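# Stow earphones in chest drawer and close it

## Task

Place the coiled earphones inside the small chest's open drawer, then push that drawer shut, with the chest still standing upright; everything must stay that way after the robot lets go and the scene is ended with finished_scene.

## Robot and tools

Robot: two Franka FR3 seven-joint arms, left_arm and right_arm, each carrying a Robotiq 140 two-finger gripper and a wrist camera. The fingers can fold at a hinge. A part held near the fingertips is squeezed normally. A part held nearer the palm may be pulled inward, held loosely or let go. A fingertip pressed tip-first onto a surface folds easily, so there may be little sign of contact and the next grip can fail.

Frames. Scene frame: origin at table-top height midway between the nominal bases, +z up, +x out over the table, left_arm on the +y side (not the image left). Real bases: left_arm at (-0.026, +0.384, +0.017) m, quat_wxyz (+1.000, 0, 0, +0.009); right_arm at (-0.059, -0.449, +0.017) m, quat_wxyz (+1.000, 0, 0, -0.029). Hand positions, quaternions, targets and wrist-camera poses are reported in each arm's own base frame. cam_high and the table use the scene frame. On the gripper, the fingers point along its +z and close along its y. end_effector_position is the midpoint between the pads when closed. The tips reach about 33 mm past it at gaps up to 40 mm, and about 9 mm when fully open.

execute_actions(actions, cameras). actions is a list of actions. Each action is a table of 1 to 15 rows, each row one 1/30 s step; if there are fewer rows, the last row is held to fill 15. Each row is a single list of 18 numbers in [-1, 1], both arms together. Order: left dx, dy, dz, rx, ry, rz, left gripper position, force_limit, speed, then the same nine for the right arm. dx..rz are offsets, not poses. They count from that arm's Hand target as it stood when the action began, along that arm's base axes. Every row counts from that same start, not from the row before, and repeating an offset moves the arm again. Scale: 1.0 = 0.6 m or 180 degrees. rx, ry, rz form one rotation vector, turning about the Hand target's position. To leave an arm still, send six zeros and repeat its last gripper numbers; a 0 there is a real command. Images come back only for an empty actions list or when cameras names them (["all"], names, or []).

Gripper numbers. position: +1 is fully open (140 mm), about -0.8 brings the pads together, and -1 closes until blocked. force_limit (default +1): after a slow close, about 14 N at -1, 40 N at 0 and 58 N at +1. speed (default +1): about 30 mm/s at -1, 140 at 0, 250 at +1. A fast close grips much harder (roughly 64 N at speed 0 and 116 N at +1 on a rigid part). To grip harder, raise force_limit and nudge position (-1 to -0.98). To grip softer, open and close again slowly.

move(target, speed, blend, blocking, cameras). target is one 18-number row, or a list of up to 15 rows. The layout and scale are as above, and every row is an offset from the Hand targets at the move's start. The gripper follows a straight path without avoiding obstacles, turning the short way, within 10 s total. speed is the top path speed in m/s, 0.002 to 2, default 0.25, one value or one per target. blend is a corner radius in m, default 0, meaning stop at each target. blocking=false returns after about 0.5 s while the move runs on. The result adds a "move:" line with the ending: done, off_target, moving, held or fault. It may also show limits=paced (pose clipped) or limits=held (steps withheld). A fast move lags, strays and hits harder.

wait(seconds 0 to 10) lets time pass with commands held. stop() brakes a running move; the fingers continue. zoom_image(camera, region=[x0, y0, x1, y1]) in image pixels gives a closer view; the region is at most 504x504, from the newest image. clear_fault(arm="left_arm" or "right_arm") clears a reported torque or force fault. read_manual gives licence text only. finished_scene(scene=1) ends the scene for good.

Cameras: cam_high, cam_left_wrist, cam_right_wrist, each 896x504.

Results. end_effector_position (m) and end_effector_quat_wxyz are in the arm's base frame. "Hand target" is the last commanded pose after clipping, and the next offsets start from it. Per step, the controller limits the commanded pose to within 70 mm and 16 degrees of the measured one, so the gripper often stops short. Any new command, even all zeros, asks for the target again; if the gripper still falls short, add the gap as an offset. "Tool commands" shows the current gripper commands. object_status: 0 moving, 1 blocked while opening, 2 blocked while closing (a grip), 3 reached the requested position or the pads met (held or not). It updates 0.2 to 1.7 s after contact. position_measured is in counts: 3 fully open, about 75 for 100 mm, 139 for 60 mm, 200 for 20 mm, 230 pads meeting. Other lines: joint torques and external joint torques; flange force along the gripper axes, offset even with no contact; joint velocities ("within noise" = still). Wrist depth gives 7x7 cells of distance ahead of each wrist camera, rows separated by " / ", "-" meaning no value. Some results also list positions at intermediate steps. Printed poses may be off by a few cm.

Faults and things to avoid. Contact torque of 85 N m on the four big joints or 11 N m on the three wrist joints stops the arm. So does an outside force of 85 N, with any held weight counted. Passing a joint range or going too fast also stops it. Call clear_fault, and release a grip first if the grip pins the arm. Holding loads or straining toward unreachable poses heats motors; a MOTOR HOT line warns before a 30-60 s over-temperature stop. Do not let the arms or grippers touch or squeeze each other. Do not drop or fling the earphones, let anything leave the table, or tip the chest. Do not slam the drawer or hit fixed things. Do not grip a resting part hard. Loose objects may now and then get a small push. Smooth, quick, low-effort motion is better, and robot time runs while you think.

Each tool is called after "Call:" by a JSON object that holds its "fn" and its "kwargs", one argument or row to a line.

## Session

Call:
{"fn": "execute_actions", "kwargs": {
  "actions": []
}}

Scene clock: 0.00 s.
left_arm: end_effector_position=(+0.3721, +0.1158, +0.1943) position_measured=3 object_status=3 end_effector_quat_wxyz=(+0.602, +0.677, +0.235, +0.351) | right_arm: end_effector_position=(+0.1607, +0.2546, +0.1449) position_measured=3 object_status=3 end_effector_quat_wxyz=(-0.258, +0.834, +0.435, -0.221)
Joint positions: left_arm=[0.903 0.174 0.298 -2.677 -1.257 1.456 -0.072] | right_arm=[0.729 -0.276 -0.223 -2.659 0.496 1.885 -2.283]
Joint velocities: within noise
Joint torques (N m): no reading
External joint torques (N m): no reading
Flange force (N): no reading
Wrist depth (mm): cam_left_wrist=[274 390 679 - - 1892 2082 / 264 376 681 1936 - - 2015 / 254 351 626 2155 - 2174 2915 / 242 118 527 515 - 137 2503 / - 109 479 468 3490 120 96 / - 305 444 436 4859 - - / - 297 432 429 3442 765 -] | cam_right_wrist=[2266 497 376 302 253 217 191 / 2170 553 414 326 270 229 200 / 2246 621 461 355 289 243 211 / - 124 516 387 310 138 216 / - 107 564 430 336 138 101 / - 100 640 490 360 304 96 / - 2307 - 569 340 320 -]
Hand target: left_arm +0.3721, +0.1158, +0.1943; +0.602, +0.677, +0.235, +0.351 | right_arm +0.1607, +0.2546, +0.1449; -0.258, +0.834, +0.435, -0.221
Tool commands: left_gripper/position=+1.0 left_gripper/force_limit=+1.0 left_gripper/speed=+1.0 right_gripper/position=+1.0 right_gripper/force_limit=+1.0 right_gripper/speed=+1.0

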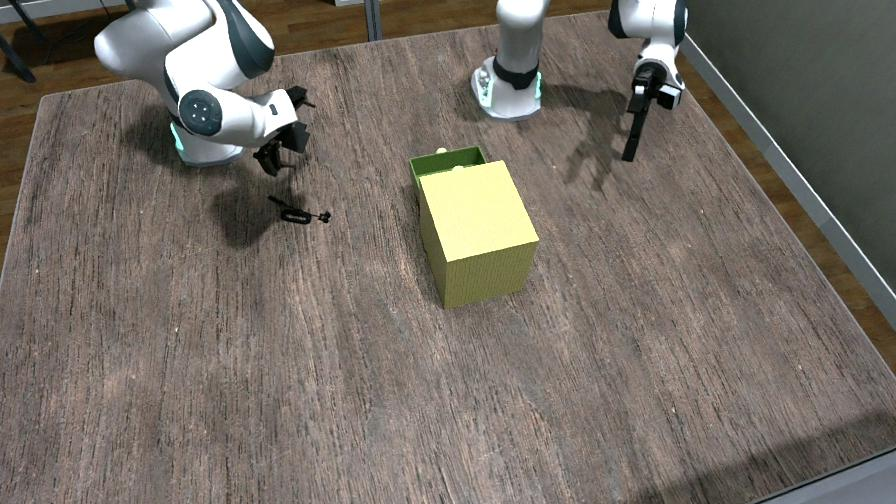

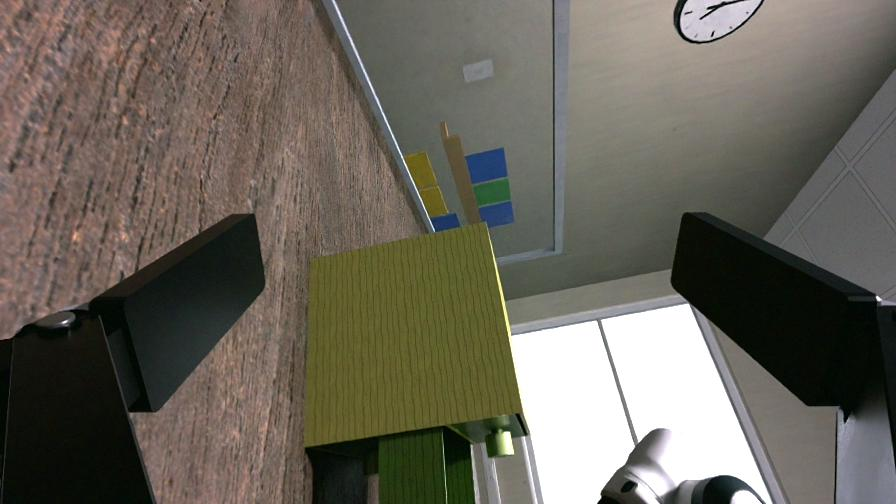

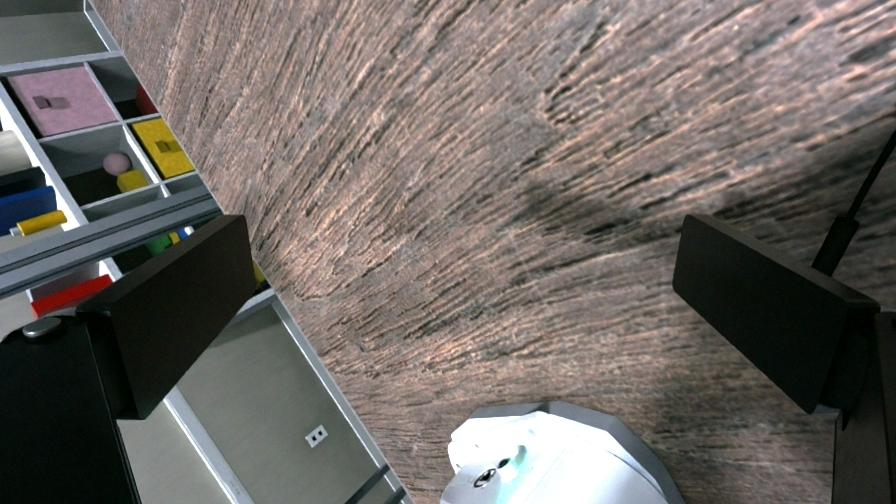

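Call:
{"fn": "zoom_image", "kwargs": {
  "camera": "cam_high",
  "region": [380, 130, 560, 320]
}}

Call:
{"fn": "zoom_image", "kwargs": {
  "camera": "cam_left_wrist",
  "region": [260, 200, 560, 504]
}}

Call:
{"fn": "zoom_image", "kwargs": {
  "camera": "cam_high",
  "region": [230, 140, 370, 260]
}}

Scaled by 2.653 from the camera's 896x504 image, which has a finer 1280x720 frame.

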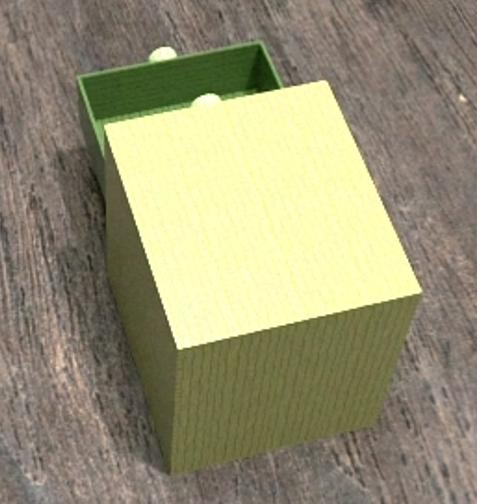

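Scaled by 1.658 from the camera's 896x504 image, which has a finer 1280x720 frame.

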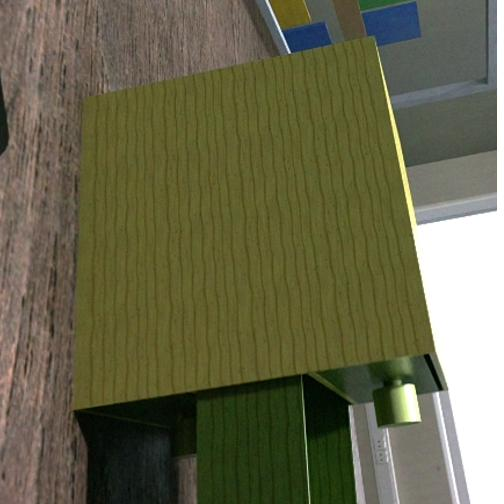

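Scaled by 3.600 from the camera's 896x504 image, which has a finer 1280x720 frame.

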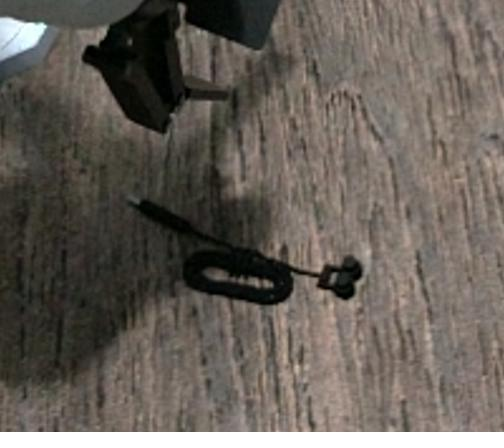

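Call:
{"fn": "move", "kwargs": {
  "target": [0, 0, 0, 0, 0, 0, 1, 1, 1, 0.1822, -0.091, 0.2085, -0.3029, 0.0676, -0.8479, -0.08, -1, 0],
  "speed": 0.6,
  "cameras": ["all"]
}}

Scene clock: 11.43 s.
left_arm: end_effector_position=(+0.3721, +0.1158, +0.1943) position_measured=3 object_status=3 end_effector_quat_wxyz=(+0.602, +0.677, +0.235, +0.351) | right_arm: end_effector_position=(+0.2702, +0.1991, +0.2701) position_measured=139 object_status=3 end_effector_quat_wxyz=(+0.001, -0.602, +0.798, -0.001)
Joint positions: left_arm=[0.903 0.174 0.298 -2.677 -1.257 1.456 -0.072] | right_arm=[-0.66 -1.301 0.848 -2.505 0.823 1.407 0.088]
Joint velocities: left_arm=[within noise] | right_arm=[0.001 0 0 -0.001 0.001 -0.001 0.007]
Joint torques (N m): left_arm=[0.73 -23.42 0.72 11.74 -0.66 -2.46 0.14] | right_arm=[-0.2 13.08 -19.75 16.51 1.29 2.27 0.11]
External joint torques (N m): left_arm=[0.71 0.93 -0.03 0.7 -0.04 -0.09 0.04] | right_arm=[-0.22 -0.66 0.3 1.5 0.56 -0.29 0.11]
Flange force (N): left_arm=[2.4 -4.9 -2.3] | right_arm=[-4.1 -0.7 -1.9]
Wrist depth (mm): cam_left_wrist=[274 390 700 1325 - 1809 - / 264 377 690 - 1967 - - / 255 353 627 2065 2338 2528 - / 244 118 524 1054 3442 137 - / - 109 468 488 - 120 96 / - 305 448 434 - - - / - 297 433 418 - - -] | cam_right_wrist=[379 380 384 387 389 391 392 / 400 402 404 407 409 412 414 / 423 426 424 430 432 435 438 / 448 448 119 456 153 460 464 / 467 78 94 481 153 93 483 / - - 513 515 - - 74 / - - - 529 - - -]
Hand target: left_arm +0.3721, +0.1158, +0.1943; +0.602, +0.677, +0.235, +0.351 | right_arm +0.2700, +0.2000, +0.2700; +0.000, -0.600, +0.800, +0.000
Off the commanded pose: left_arm 0.000 m, 0 deg | right_arm 0.001 m, 0 deg.
move: done; limits=paced

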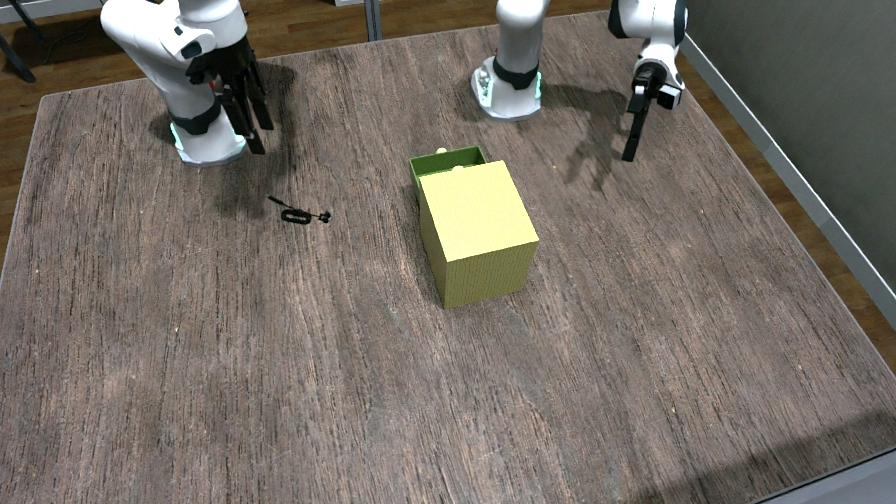

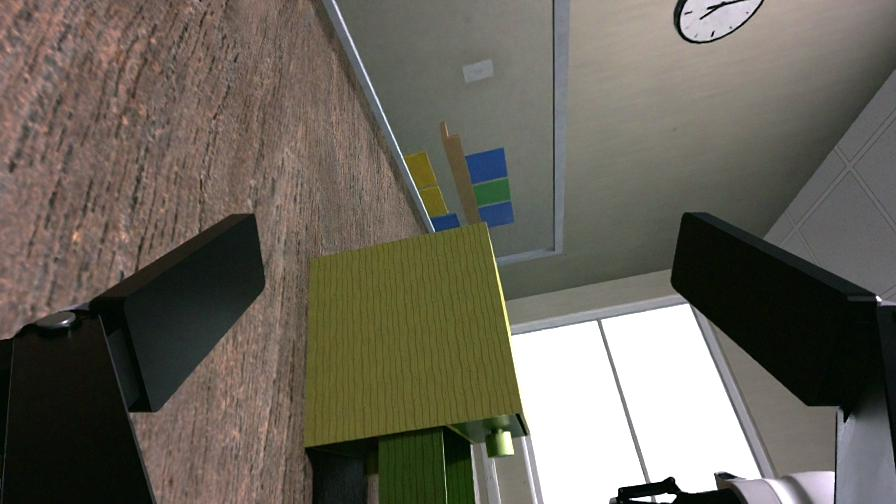

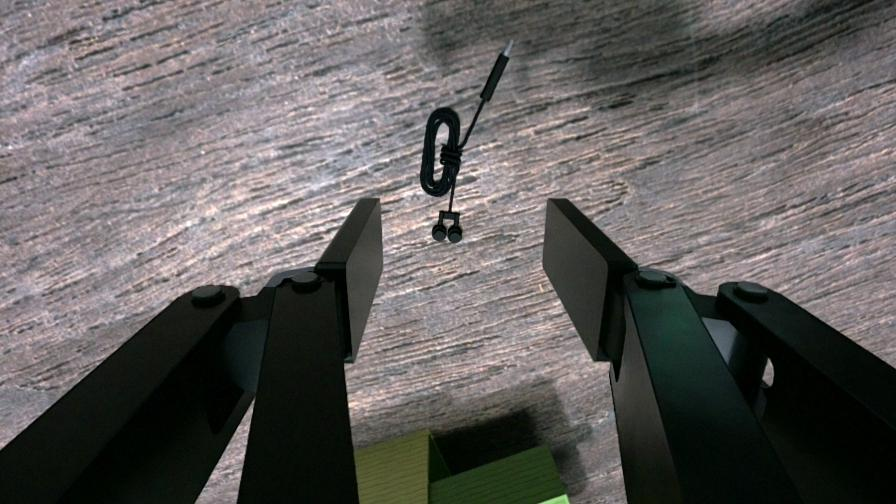

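Call:
{"fn": "move", "kwargs": {
  "target": [0, 0, 0, 0, 0, 0, 1, 1, 1, 0.0183, 0.0072, -0.3667, 0, 0, -0.0222, -0.08, -1, 0],
  "speed": 0.2,
  "cameras": ["cam_right_wrist"]
}}

Scene clock: 14.63 s.
left_arm: end_effector_position=(+0.3721, +0.1158, +0.1943) position_measured=3 object_status=3 end_effector_quat_wxyz=(+0.602, +0.677, +0.235, +0.351) | right_arm: end_effector_position=(+0.2793, +0.2041, +0.0499) position_measured=139 object_status=3 end_effector_quat_wxyz=(-0.001, -0.569, +0.822, +0.001)
Joint positions: left_arm=[0.903 0.174 0.298 -2.677 -1.257 1.456 -0.072] | right_arm=[-0.654 -1.383 1.444 -2.76 1.383 1.695 0.087]
Joint velocities: left_arm=[within noise] | right_arm=[-0.002 0 0.001 0 0.003 0.004 -0.004]
Joint torques (N m): left_arm=[0.74 -23.41 0.72 11.76 -0.65 -2.47 0.14] | right_arm=[-0.14 13.8 -22.08 6.3 1.29 2.91 -0.2]
External joint torques (N m): left_arm=[0.73 1.11 -0.04 0.66 -0.03 -0.08 0.04] | right_arm=[-0.17 -0.24 0.16 1.1 0.57 0.37 -0.2]
Flange force (N): left_arm=[2.5 -5.6 -2.4] | right_arm=[-2.9 -3.0 2.5]
Wrist depth (mm): cam_left_wrist=[274 391 664 - - 1520 - / 265 375 685 - 2015 2155 - / 254 351 624 2232 2338 - - / 244 118 522 512 - 137 2232 / - 109 477 461 2915 120 96 / - 305 448 436 - - - / - 296 430 417 - 2784 -] | cam_right_wrist=[179 180 181 183 184 186 189 / 188 189 191 192 194 196 197 / 198 200 201 202 203 207 209 / 209 211 152 212 153 219 222 / 219 78 94 226 227 93 231 / - - 241 244 245 - 74 / - - - 261 263 - -]
Hand target: left_arm +0.3721, +0.1158, +0.1943; +0.602, +0.677, +0.235, +0.351 | right_arm +0.2810, +0.2043, +0.0500; +0.000, -0.571, +0.821, +0.000
Off the commanded pose: left_arm 0.000 m, 0 deg | right_arm 0.002 m, 0 deg.
move: done
Images, in order (width x height): cam_right_wrist 896x504.

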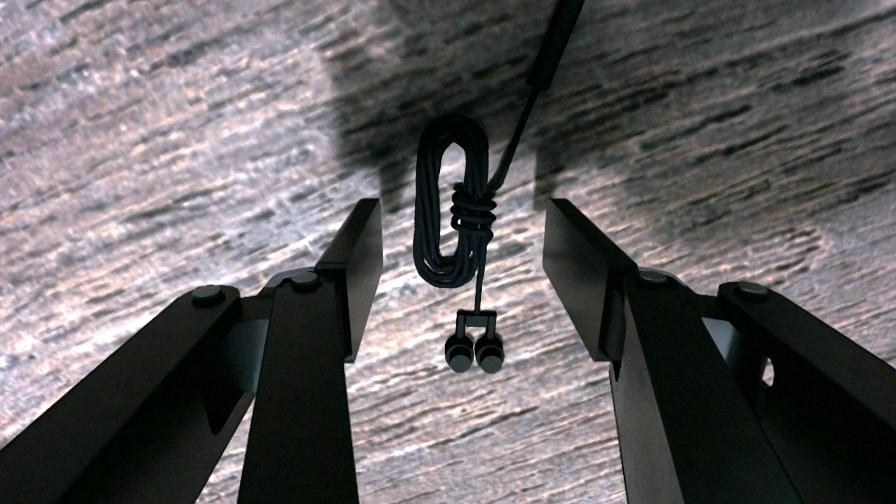

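Call:
{"fn": "move", "kwargs": {
  "target": [0, 0, 0, 0, 0, 0, 1, 1, 1, 0.002, -0.006, -0.0525, 0, 0, 0, -0.08, -1, 0],
  "speed": 0.08,
  "cameras": ["cam_right_wrist"]
}}

Scene clock: 16.43 s.
left_arm: end_effector_position=(+0.3721, +0.1158, +0.1943) position_measured=3 object_status=3 end_effector_quat_wxyz=(+0.602, +0.677, +0.235, +0.351) | right_arm: end_effector_position=(+0.2809, +0.2012, +0.0186) position_measured=139 object_status=3 end_effector_quat_wxyz=(-0.001, -0.569, +0.822, +0.001)
Joint positions: left_arm=[0.903 0.174 0.298 -2.677 -1.257 1.456 -0.072] | right_arm=[-0.677 -1.383 1.549 -2.765 1.481 1.735 0.065]
Joint velocities: left_arm=[within noise] | right_arm=[-0.001 -0.001 -0.001 0 0.002 0.002 -0.005]
Joint torques (N m): left_arm=[0.72 -23.41 0.72 11.8 -0.64 -2.46 0.08] | right_arm=[-0.16 14.21 -22.18 3.7 1.21 2.78 -0.21]
External joint torques (N m): left_arm=[0.77 0.93 0.03 0.77 -0.03 -0.08 -0.02] | right_arm=[-0.14 -0.16 0.13 0.61 0.49 0.22 -0.21]
Flange force (N): left_arm=[2.6 -4.9 -2.6] | right_arm=[-1.4 -2.1 2.4]
Wrist depth (mm): cam_left_wrist=[273 391 668 - 1475 1709 - / 263 377 683 1951 1982 2503 - / 254 351 632 2100 2316 - 2082 / 244 118 526 1153 - 137 2174 / - 109 480 497 - 128 96 / - 304 445 432 - - - / - 296 437 424 3812 3349 -] | cam_right_wrist=[150 151 153 154 155 156 159 / 158 159 161 162 164 165 166 / 167 168 169 170 172 174 176 / 176 177 152 178 178 184 186 / 184 78 94 192 191 93 194 / - - 203 205 206 - 74 / - - - 219 221 - -]
Hand target: left_arm +0.3721, +0.1158, +0.1943; +0.602, +0.677, +0.235, +0.351 | right_arm +0.2822, +0.2007, +0.0185; +0.000, -0.571, +0.821, +0.000
Off the commanded pose: left_arm 0.000 m, 0 deg | right_arm 0.001 m, 0 deg.
move: done
Images, in order (width x height): cam_right_wrist 896x504.

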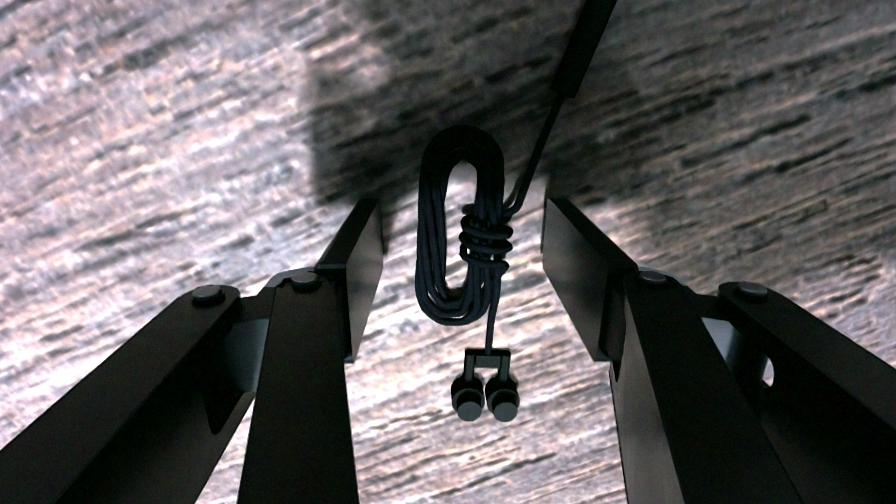

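Call:
{"fn": "move", "kwargs": {
  "target": [0, 0, 0, 0, 0, 0, 1, 1, 1, 0, 0, 0, 0, 0, 0, -1, -0.5, -0.9],
  "cameras": ["cam_right_wrist"]
}}

Scene clock: 19.50 s.
left_arm: end_effector_position=(+0.3721, +0.1158, +0.1943) position_measured=3 object_status=3 end_effector_quat_wxyz=(+0.602, +0.677, +0.235, +0.351) | right_arm: end_effector_position=(+0.2822, +0.2008, +0.0189) position_measured=212 object_status=0 end_effector_quat_wxyz=(+0.000, -0.570, +0.822, -0.001)
Joint positions: left_arm=[0.903 0.174 0.298 -2.677 -1.257 1.456 -0.072] | right_arm=[-0.678 -1.383 1.549 -2.765 1.481 1.739 0.063]
Joint torques (N m): left_arm=[0.72 -23.44 0.76 11.83 -0.65 -2.47 0.16] | right_arm=[0.1 15.04 -21.5 3.72 1.35 2.55 -0.21]
External joint torques (N m): left_arm=[0.65 1.03 -0.06 0.73 -0.03 -0.1 0.05] | right_arm=[0.05 0.64 0.82 0.47 0.61 -0.01 -0.21]
Flange force (N): left_arm=[2.6 -5.4 -2.3] | right_arm=[-1.1 -1.4 4.8]
Wrist depth (mm): cam_left_wrist=[276 391 666 1558 - 1709 - / 265 373 670 - 1998 2174 2316 / 255 351 634 2193 - - - / 243 118 519 511 - 137 2118 / - 110 482 474 3933 128 96 / - 304 446 438 3933 - - / - 296 434 423 818 - -] | cam_right_wrist=[151 152 153 154 155 156 159 / 159 160 161 162 164 165 166 / 167 169 170 167 173 174 175 / 177 178 178 123 181 185 186 / 188 187 - 94 94 192 198 / 197 - - - 67 - 209 / - - - - - - -]
Hand target: left_arm +0.3721, +0.1158, +0.1943; +0.602, +0.677, +0.235, +0.351 | right_arm +0.2822, +0.2007, +0.0185; +0.000, -0.571, +0.821, +0.000
Off the commanded pose: left_arm 0.000 m, 0 deg | right_arm 0.000 m, 0 deg.
move: done
Images, in order (width x height): cam_right_wrist 896x504.

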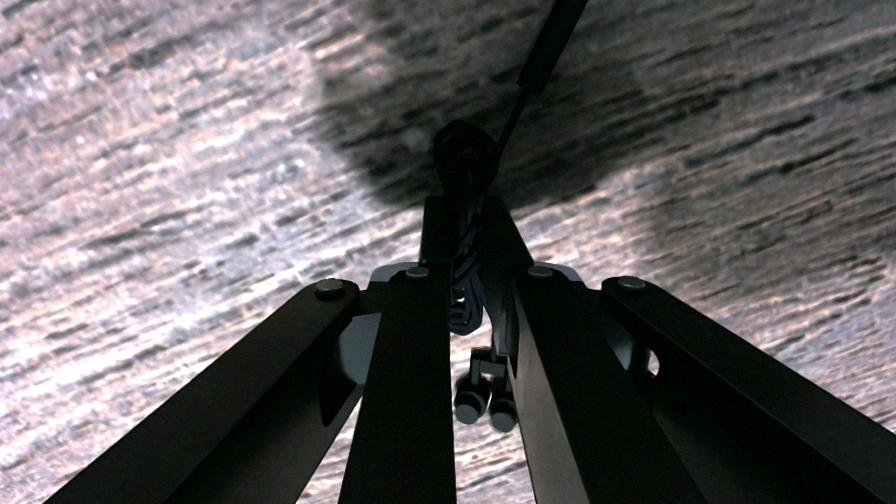

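Call:
{"fn": "move", "kwargs": {
  "target": [
    [0, 0, 0, 0, 0, 0, 1, 1, 1, 0, 0, 0.08, 0, 0, 0, -1, -0.5, -0.9],
    [0, 0, 0, 0, 0, 0, 1, 1, 1, 0, 0.03, 0.4167, 0, 0, 0, -1, -0.5, -0.9],
    [0, 0, 0, 0, 0, 0, 1, 1, 1, 0.055, 0.607, 0.517, 0, 0, -0.08, -1, -0.5, -0.9]
  ],
  "speed": [0.08, 0.25, 0.3],
  "blend": [0.01, 0.05, 0],
  "cameras": ["all"]
}}

Scene clock: 26.47 s.
left_arm: end_effector_position=(+0.3721, +0.1158, +0.1943) position_measured=3 object_status=3 end_effector_quat_wxyz=(+0.602, +0.677, +0.235, +0.351) | right_arm: end_effector_position=(+0.3159, +0.5645, +0.3287) position_measured=212 object_status=2 end_effector_quat_wxyz=(+0.002, -0.466, +0.885, -0.002)
Joint positions: left_arm=[0.903 0.174 0.298 -2.677 -1.257 1.456 -0.072] | right_arm=[-1.194 -1.179 1.25 -1.325 1.237 1.189 1.092]
Joint velocities: left_arm=[within noise] | right_arm=[0 0 0 -0.001 0 -0.001 0.004]
Joint torques (N m): left_arm=[0.71 -23.42 0.84 11.8 -0.66 -2.47 0.12] | right_arm=[-0.19 39.94 -25.56 5.61 1.23 2.23 0.28]
External joint torques (N m): left_arm=[0.76 0.98 0.14 0.76 -0.04 -0.09 0.02] | right_arm=[-0.35 0.13 0.34 0.85 0.52 -0.23 0.28]
Flange force (N): left_arm=[2.6 -5.1 -2.7] | right_arm=[-7.5 0.7 -3.4]
Wrist depth (mm): cam_left_wrist=[273 389 753 1709 - 1809 1549 / 265 373 677 1998 - - - / 254 353 634 2193 - - - / 243 118 527 516 - 137 - / - 110 483 464 - 120 96 / - 303 448 435 2881 - - / - 296 435 - - 456 -] | cam_right_wrist=[439 440 441 442 446 446 447 / 462 465 464 - 466 472 457 / 488 490 283 166 485 496 442 / 517 299 289 123 521 525 527 / 546 307 - 88 94 549 565 / 577 - - - 67 - 594 / - - - - - - -]
Hand target: left_arm +0.3721, +0.1158, +0.1943; +0.602, +0.677, +0.235, +0.351 | right_arm +0.3152, +0.5649, +0.3287; +0.000, -0.464, +0.886, +0.000
Off the commanded pose: left_arm 0.000 m, 0 deg | right_arm 0.001 m, 0 deg.
move: done

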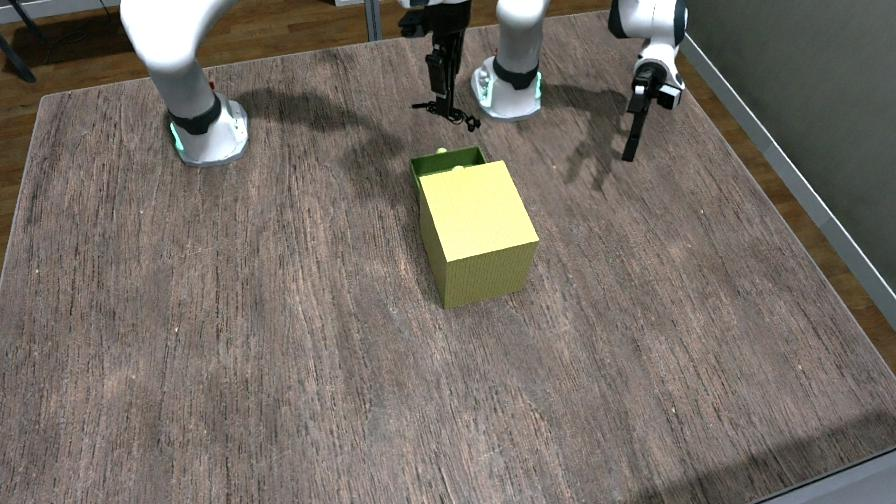

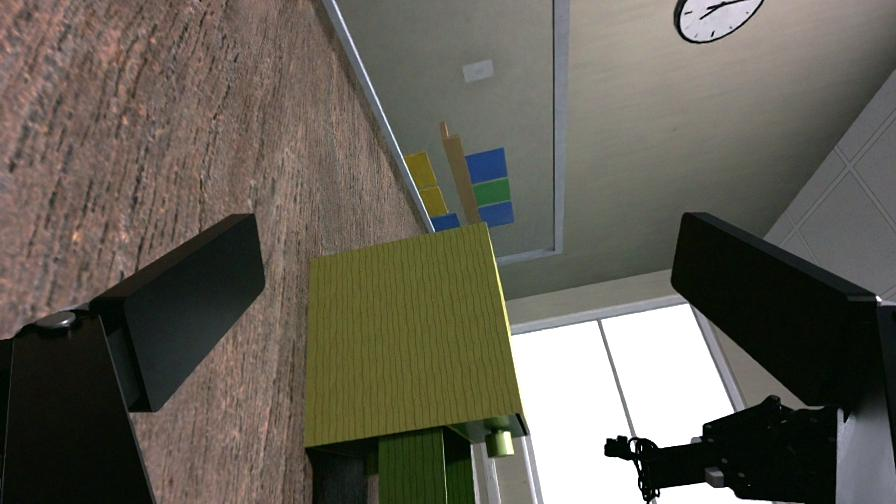

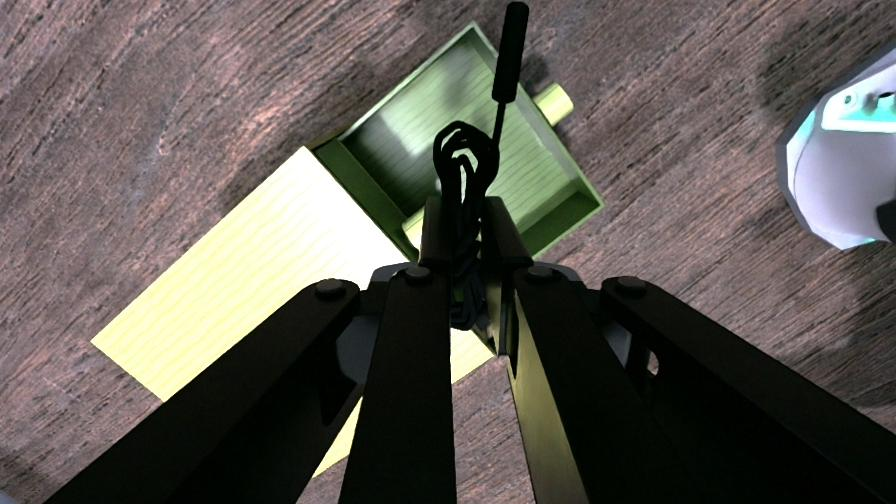

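Call:
{"fn": "move", "kwargs": {
  "target": [0, 0, 0, 0, 0, 0, 1, 1, 1, -0.019, 0.0287, -0.1312, -0.0008, -0.1002, 0.0552, -1, -0.5, -0.9],
  "speed": 0.2,
  "cameras": ["all"]
}}

Call:
{"fn": "zoom_image", "kwargs": {
  "camera": "cam_high",
  "region": [370, 60, 550, 220]
}}

Scene clock: 33.47 s.
left_arm: end_effector_position=(+0.3721, +0.1158, +0.1943) position_measured=3 object_status=3 end_effector_quat_wxyz=(+0.602, +0.677, +0.235, +0.351) | right_arm: end_effector_position=(+0.3037, +0.5811, +0.2489) position_measured=212 object_status=2 end_effector_quat_wxyz=(+0.137, -0.530, +0.834, -0.075)
Joint positions: left_arm=[0.903 0.174 0.298 -2.677 -1.257 1.456 -0.072] | right_arm=[-0.881 -1.509 1.196 -1.721 1.315 1.497 0.915]
Joint velocities: left_arm=[within noise] | right_arm=[0.002 -0.001 -0.001 0.001 -0.001 0.001 -0.007]
Joint torques (N m): left_arm=[0.71 -23.41 0.8 11.77 -0.64 -2.47 0.13] | right_arm=[0.95 36.54 -30.9 0.49 0.91 3.41 -0.21]
External joint torques (N m): left_arm=[0.69 1 0.03 0.75 -0.02 -0.09 0.03] | right_arm=[0.77 0.34 -0.12 -0.22 0.53 0.33 -0.18]
Flange force (N): left_arm=[2.6 -5.2 -2.5] | right_arm=[2.8 0.6 0.8]
Wrist depth (mm): cam_left_wrist=[274 391 679 - 1663 1686 - / 265 375 679 1892 1982 2082 2082 / 254 353 629 1998 - - 2478 / 243 118 521 527 - 137 2453 / - 109 473 464 - 128 96 / - 304 439 437 - 2608 - / - 297 435 441 446 451 -] | cam_right_wrist=[456 424 393 - 327 326 310 / 499 454 227 - 308 348 329 / 553 224 223 165 - 369 351 / 293 261 227 123 299 401 377 / 698 287 - 88 94 417 405 / - - - - 67 - 426 / - - - - - - -]
Hand target: left_arm +0.3721, +0.1158, +0.1943; +0.602, +0.677, +0.235, +0.351 | right_arm +0.3038, +0.5821, +0.2500; +0.139, -0.533, +0.832, -0.074
Off the commanded pose: left_arm 0.000 m, 0 deg | right_arm 0.001 m, 0 deg.
move: done

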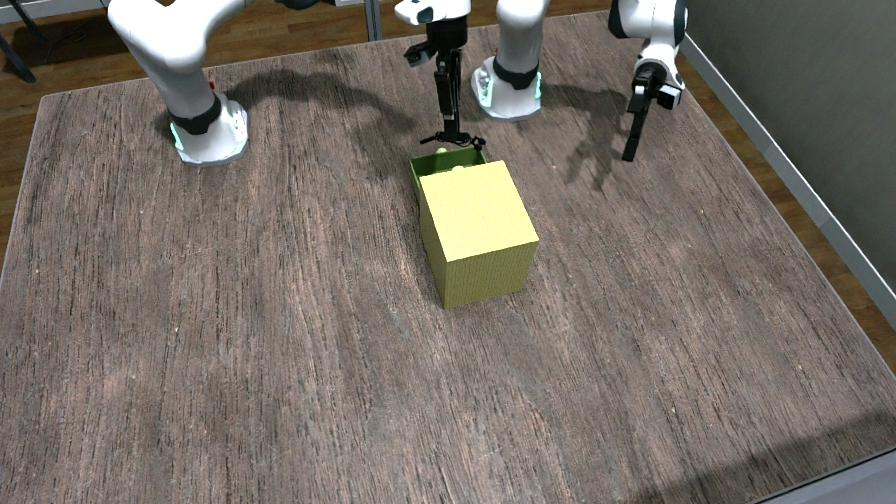

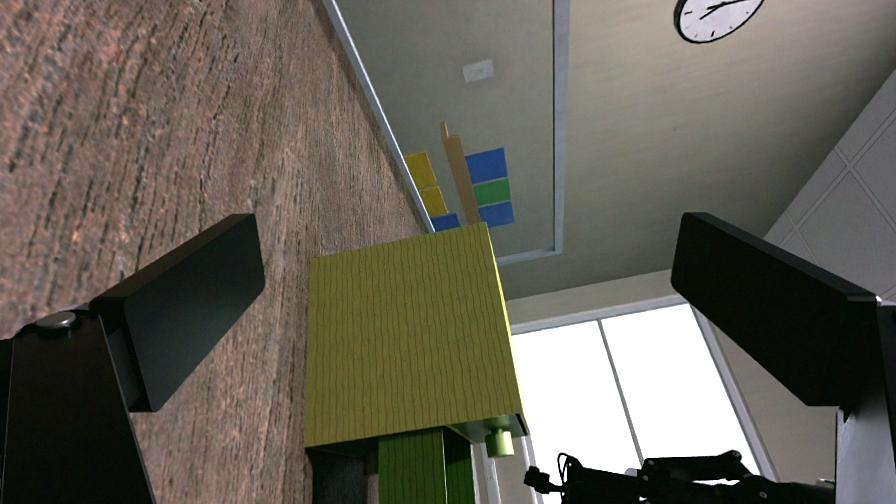

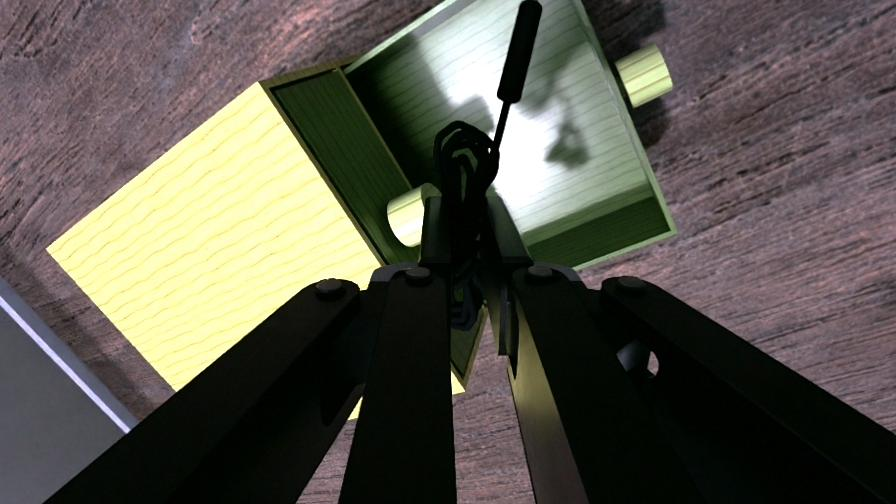

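Scaled by 2.800 from the camera's 896x504 image, which has a finer 1280x720 frame.

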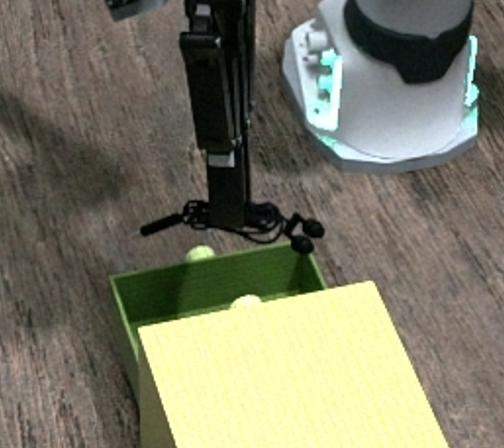

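Call:
{"fn": "move", "kwargs": {
  "target": [0, 0, 0, 0, 0, 0, 1, 1, 1, 0.015, -0.0075, -0.0833, 0, 0, 0, -1, -0.5, -0.9],
  "speed": 0.1,
  "cameras": ["cam_right_wrist", "cam_high"]
}}

Call:
{"fn": "zoom_image", "kwargs": {
  "camera": "cam_high",
  "region": [370, 60, 550, 220]
}}

Scene clock: 38.07 s.
left_arm: end_effector_position=(+0.3721, +0.1158, +0.1943) position_measured=3 object_status=3 end_effector_quat_wxyz=(+0.602, +0.677, +0.235, +0.351) | right_arm: end_effector_position=(+0.3126, +0.5765, +0.1995) position_measured=212 object_status=2 end_effector_quat_wxyz=(+0.137, -0.530, +0.834, -0.074)
Joint positions: left_arm=[0.903 0.174 0.298 -2.677 -1.257 1.456 -0.072] | right_arm=[-0.86 -1.572 1.261 -1.794 1.378 1.557 0.896]
Joint velocities: left_arm=[within noise] | right_arm=[-0.001 0.002 -0.001 -0.001 0.001 0.004 -0.003]
Joint torques (N m): left_arm=[0.72 -23.4 0.75 11.75 -0.65 -2.46 0.12] | right_arm=[1.08 35.29 -31.76 -0.44 0.94 3.44 -0.33]
External joint torques (N m): left_arm=[0.71 1.02 -0.01 0.65 -0.02 -0.09 0.02] | right_arm=[1 0.04 -0.16 -0.22 0.53 0.35 -0.3]
Flange force (N): left_arm=[2.4 -5.1 -2.4] | right_arm=[3.9 0.9 0.9]
Wrist depth (mm): cam_left_wrist=[275 390 672 - 1588 - 1936 / 264 374 696 - 2136 - - / 255 351 631 2294 2453 - - / 244 118 519 513 - 136 2100 / - 110 448 468 - 119 96 / - 305 424 434 - - - / - 296 432 417 473 452 -] | cam_right_wrist=[397 369 344 - 244 285 271 / 430 384 212 271 258 302 287 / 466 169 202 161 279 321 307 / 203 185 176 113 117 344 327 / 226 207 - 88 94 364 354 / - - - - 67 - 372 / - - - - - - -]
Hand target: left_arm +0.3721, +0.1158, +0.1943; +0.602, +0.677, +0.235, +0.351 | right_arm +0.3128, +0.5776, +0.2000; +0.139, -0.533, +0.832, -0.074
Off the commanded pose: left_arm 0.000 m, 0 deg | right_arm 0.001 m, 0 deg.
move: done
Images, in order (width x height): cam_high 896x504, cam_right_wrist 896x504.

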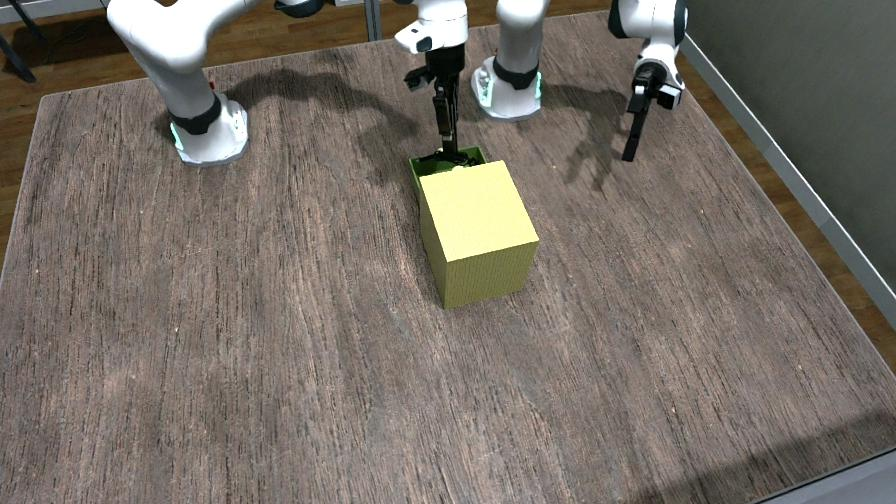

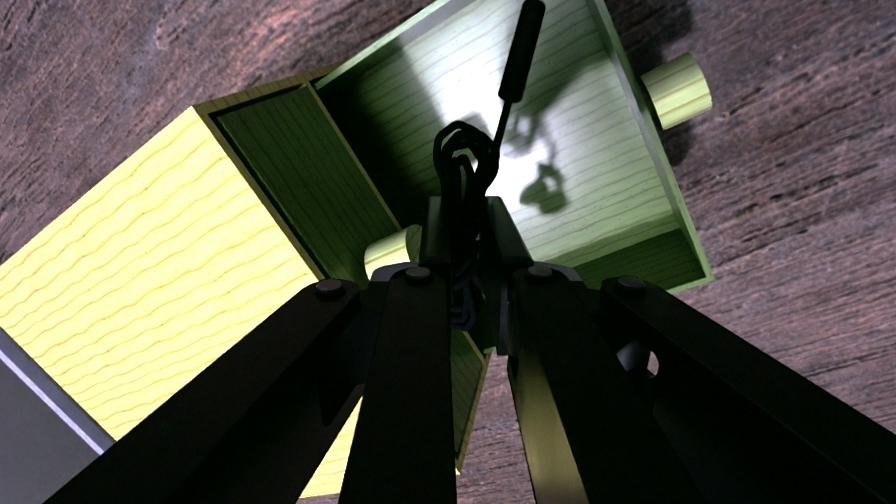

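Scaled by 2.800 from the camera's 896x504 image, which has a finer 1280x720 frame.

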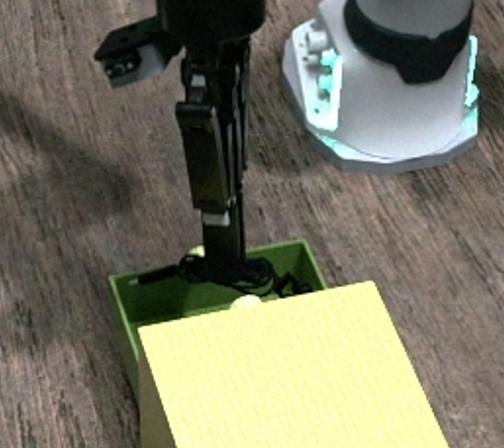

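Call:
{"fn": "move", "kwargs": {
  "target": [0, 0, 0, 0, 0, 0, 1, 1, 1, 0, 0.005, -0.165, 0, 0, 0, -1, -0.5, -0.9],
  "speed": 0.07,
  "cameras": ["cam_right_wrist", "cam_high"]
}}

Call:
{"fn": "zoom_image", "kwargs": {
  "camera": "cam_high",
  "region": [370, 60, 550, 220]
}}

Scene clock: 42.27 s.
left_arm: end_effector_position=(+0.3721, +0.1158, +0.1943) position_measured=3 object_status=3 end_effector_quat_wxyz=(+0.602, +0.677, +0.235, +0.351) | right_arm: end_effector_position=(+0.3126, +0.5799, +0.1010) position_measured=212 object_status=2 end_effector_quat_wxyz=(+0.137, -0.535, +0.830, -0.075)
Joint positions: left_arm=[0.903 0.174 0.298 -2.677 -1.257 1.456 -0.072] | right_arm=[-0.817 -1.689 1.401 -1.861 1.514 1.662 0.9]
Joint velocities: left_arm=[within noise] | right_arm=[0.001 -0.001 0 0.001 0.004 0.004 0.001]
Joint torques (N m): left_arm=[0.68 -23.44 0.77 11.75 -0.65 -2.46 0.13] | right_arm=[1.07 33.86 -32.53 -3.07 0.93 3.2 0.13]
External joint torques (N m): left_arm=[0.72 0.95 0.06 0.72 -0.04 -0.08 0.03] | right_arm=[1.17 -0.26 -0.09 -0.14 0.48 0.1 0.17]
Flange force (N): left_arm=[2.5 -5.0 -2.5] | right_arm=[3.7 2.0 0.4]
Wrist depth (mm): cam_left_wrist=[274 395 690 1424 1796 1630 1921 / 264 375 675 1809 - 2212 - / 254 352 624 2136 - - - / 244 118 525 511 - 137 - / - 109 484 465 - 128 96 / - 306 441 433 - - - / - 296 431 490 474 - -] | cam_right_wrist=[281 263 141 159 - 202 193 / 298 166 185 167 - 209 203 / 120 193 196 - - 124 215 / - 129 211 123 182 239 233 / - 126 - 94 94 255 250 / - - - - 67 - 263 / - - - - - - -]
Hand target: left_arm +0.3721, +0.1158, +0.1943; +0.602, +0.677, +0.235, +0.351 | right_arm +0.3128, +0.5806, +0.1010; +0.139, -0.533, +0.832, -0.074
Off the commanded pose: left_arm 0.000 m, 0 deg | right_arm 0.001 m, 0 deg.
move: done
Images, in order (width x height): cam_high 896x504, cam_right_wrist 896x504.

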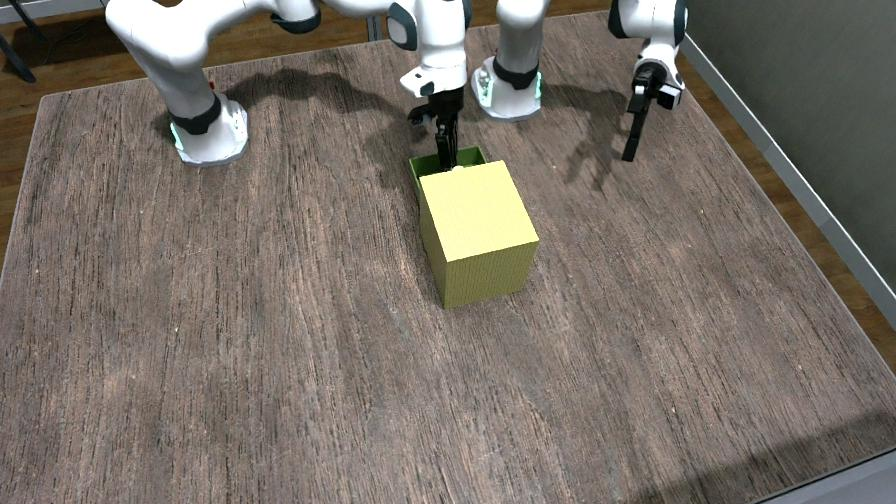

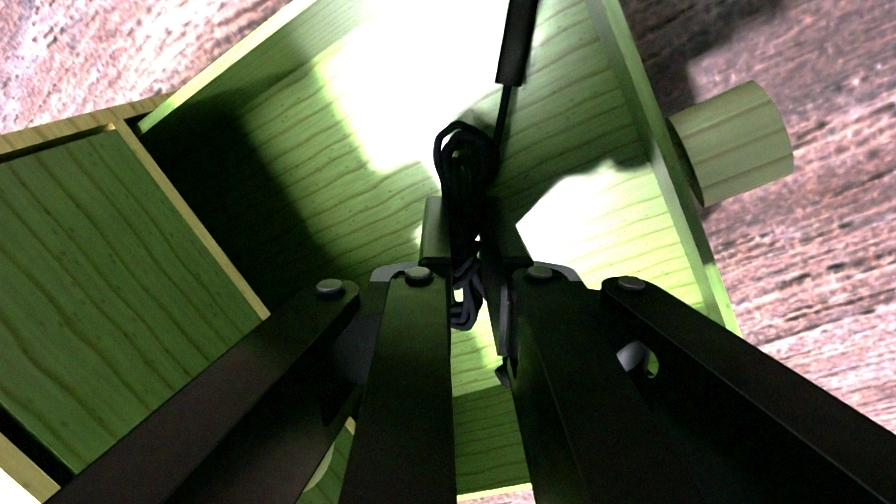

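Scaled by 2.800 from the camera's 896x504 image, which has a finer 1280x720 frame.

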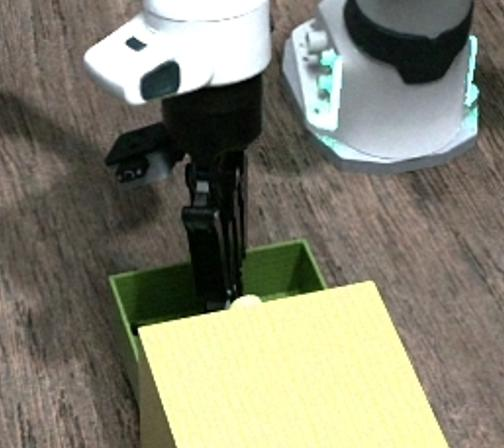

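Call:
{"fn": "move", "kwargs": {
  "target": [
    [0, 0, 0, 0, 0, 0, 1, 1, 1, 0, 0, -0.0067, 0, 0, 0, -1, -0.5, -0.9],
    [0, 0, 0, 0, 0, 0, 1, 1, 1, 0, 0, -0.0067, 0, 0, 0, -0.3, -0.5, -0.8]
  ],
  "speed": 0.04,
  "cameras": ["cam_right_wrist"]
}}

Scene clock: 44.63 s.
left_arm: end_effector_position=(+0.3721, +0.1158, +0.1943) position_measured=3 object_status=3 end_effector_quat_wxyz=(+0.602, +0.677, +0.235, +0.351) | right_arm: end_effector_position=(+0.3128, +0.5802, +0.0976) position_measured=167 object_status=0 end_effector_quat_wxyz=(+0.138, -0.535, +0.830, -0.075)
Joint positions: left_arm=[0.903 0.174 0.298 -2.677 -1.257 1.456 -0.072] | right_arm=[-0.815 -1.693 1.406 -1.863 1.519 1.668 0.901]
Joint torques (N m): left_arm=[0.71 -23.41 0.76 11.78 -0.65 -2.48 0.13] | right_arm=[1.1 33.89 -32.19 -3.22 0.96 3.34 0.13]
External joint torques (N m): left_arm=[0.77 0.93 0.07 0.79 -0.04 -0.1 0.03] | right_arm=[0.79 -0.14 0.28 -0.39 0.48 0.25 0.16]
Flange force (N): left_arm=[2.6 -5.0 -2.7] | right_arm=[3.8 1.4 1.1]
Wrist depth (mm): cam_left_wrist=[275 390 673 - - 1641 - / 263 375 677 3097 2065 - - / 254 353 627 2082 2985 - 2174 / 244 118 523 510 - 137 1906 / - 110 481 468 3260 120 96 / - 305 444 443 - - - / - 296 432 423 477 - -] | cam_right_wrist=[277 258 124 - 153 200 189 / 289 138 - 169 160 204 200 / 120 156 188 166 170 116 212 / - 132 118 185 138 238 229 / - 79 94 211 - 92 244 / - 79 - 221 70 73 70 / - - - 185 - - -]
Hand target: left_arm +0.3721, +0.1158, +0.1943; +0.602, +0.677, +0.235, +0.351 | right_arm +0.3128, +0.5806, +0.0970; +0.139, -0.533, +0.832, -0.074
Off the commanded pose: left_arm 0.000 m, 0 deg | right_arm 0.001 m, 0 deg.
move: done
Images, in order (width x height): cam_right_wrist 896x504.

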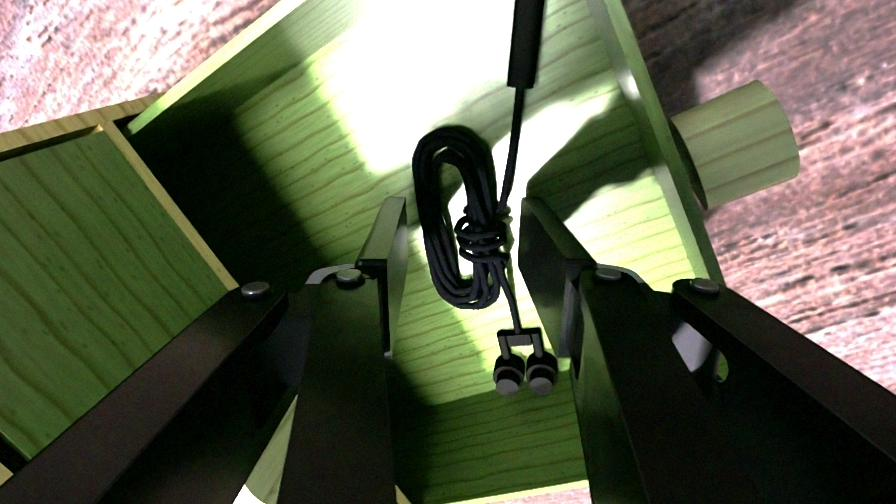

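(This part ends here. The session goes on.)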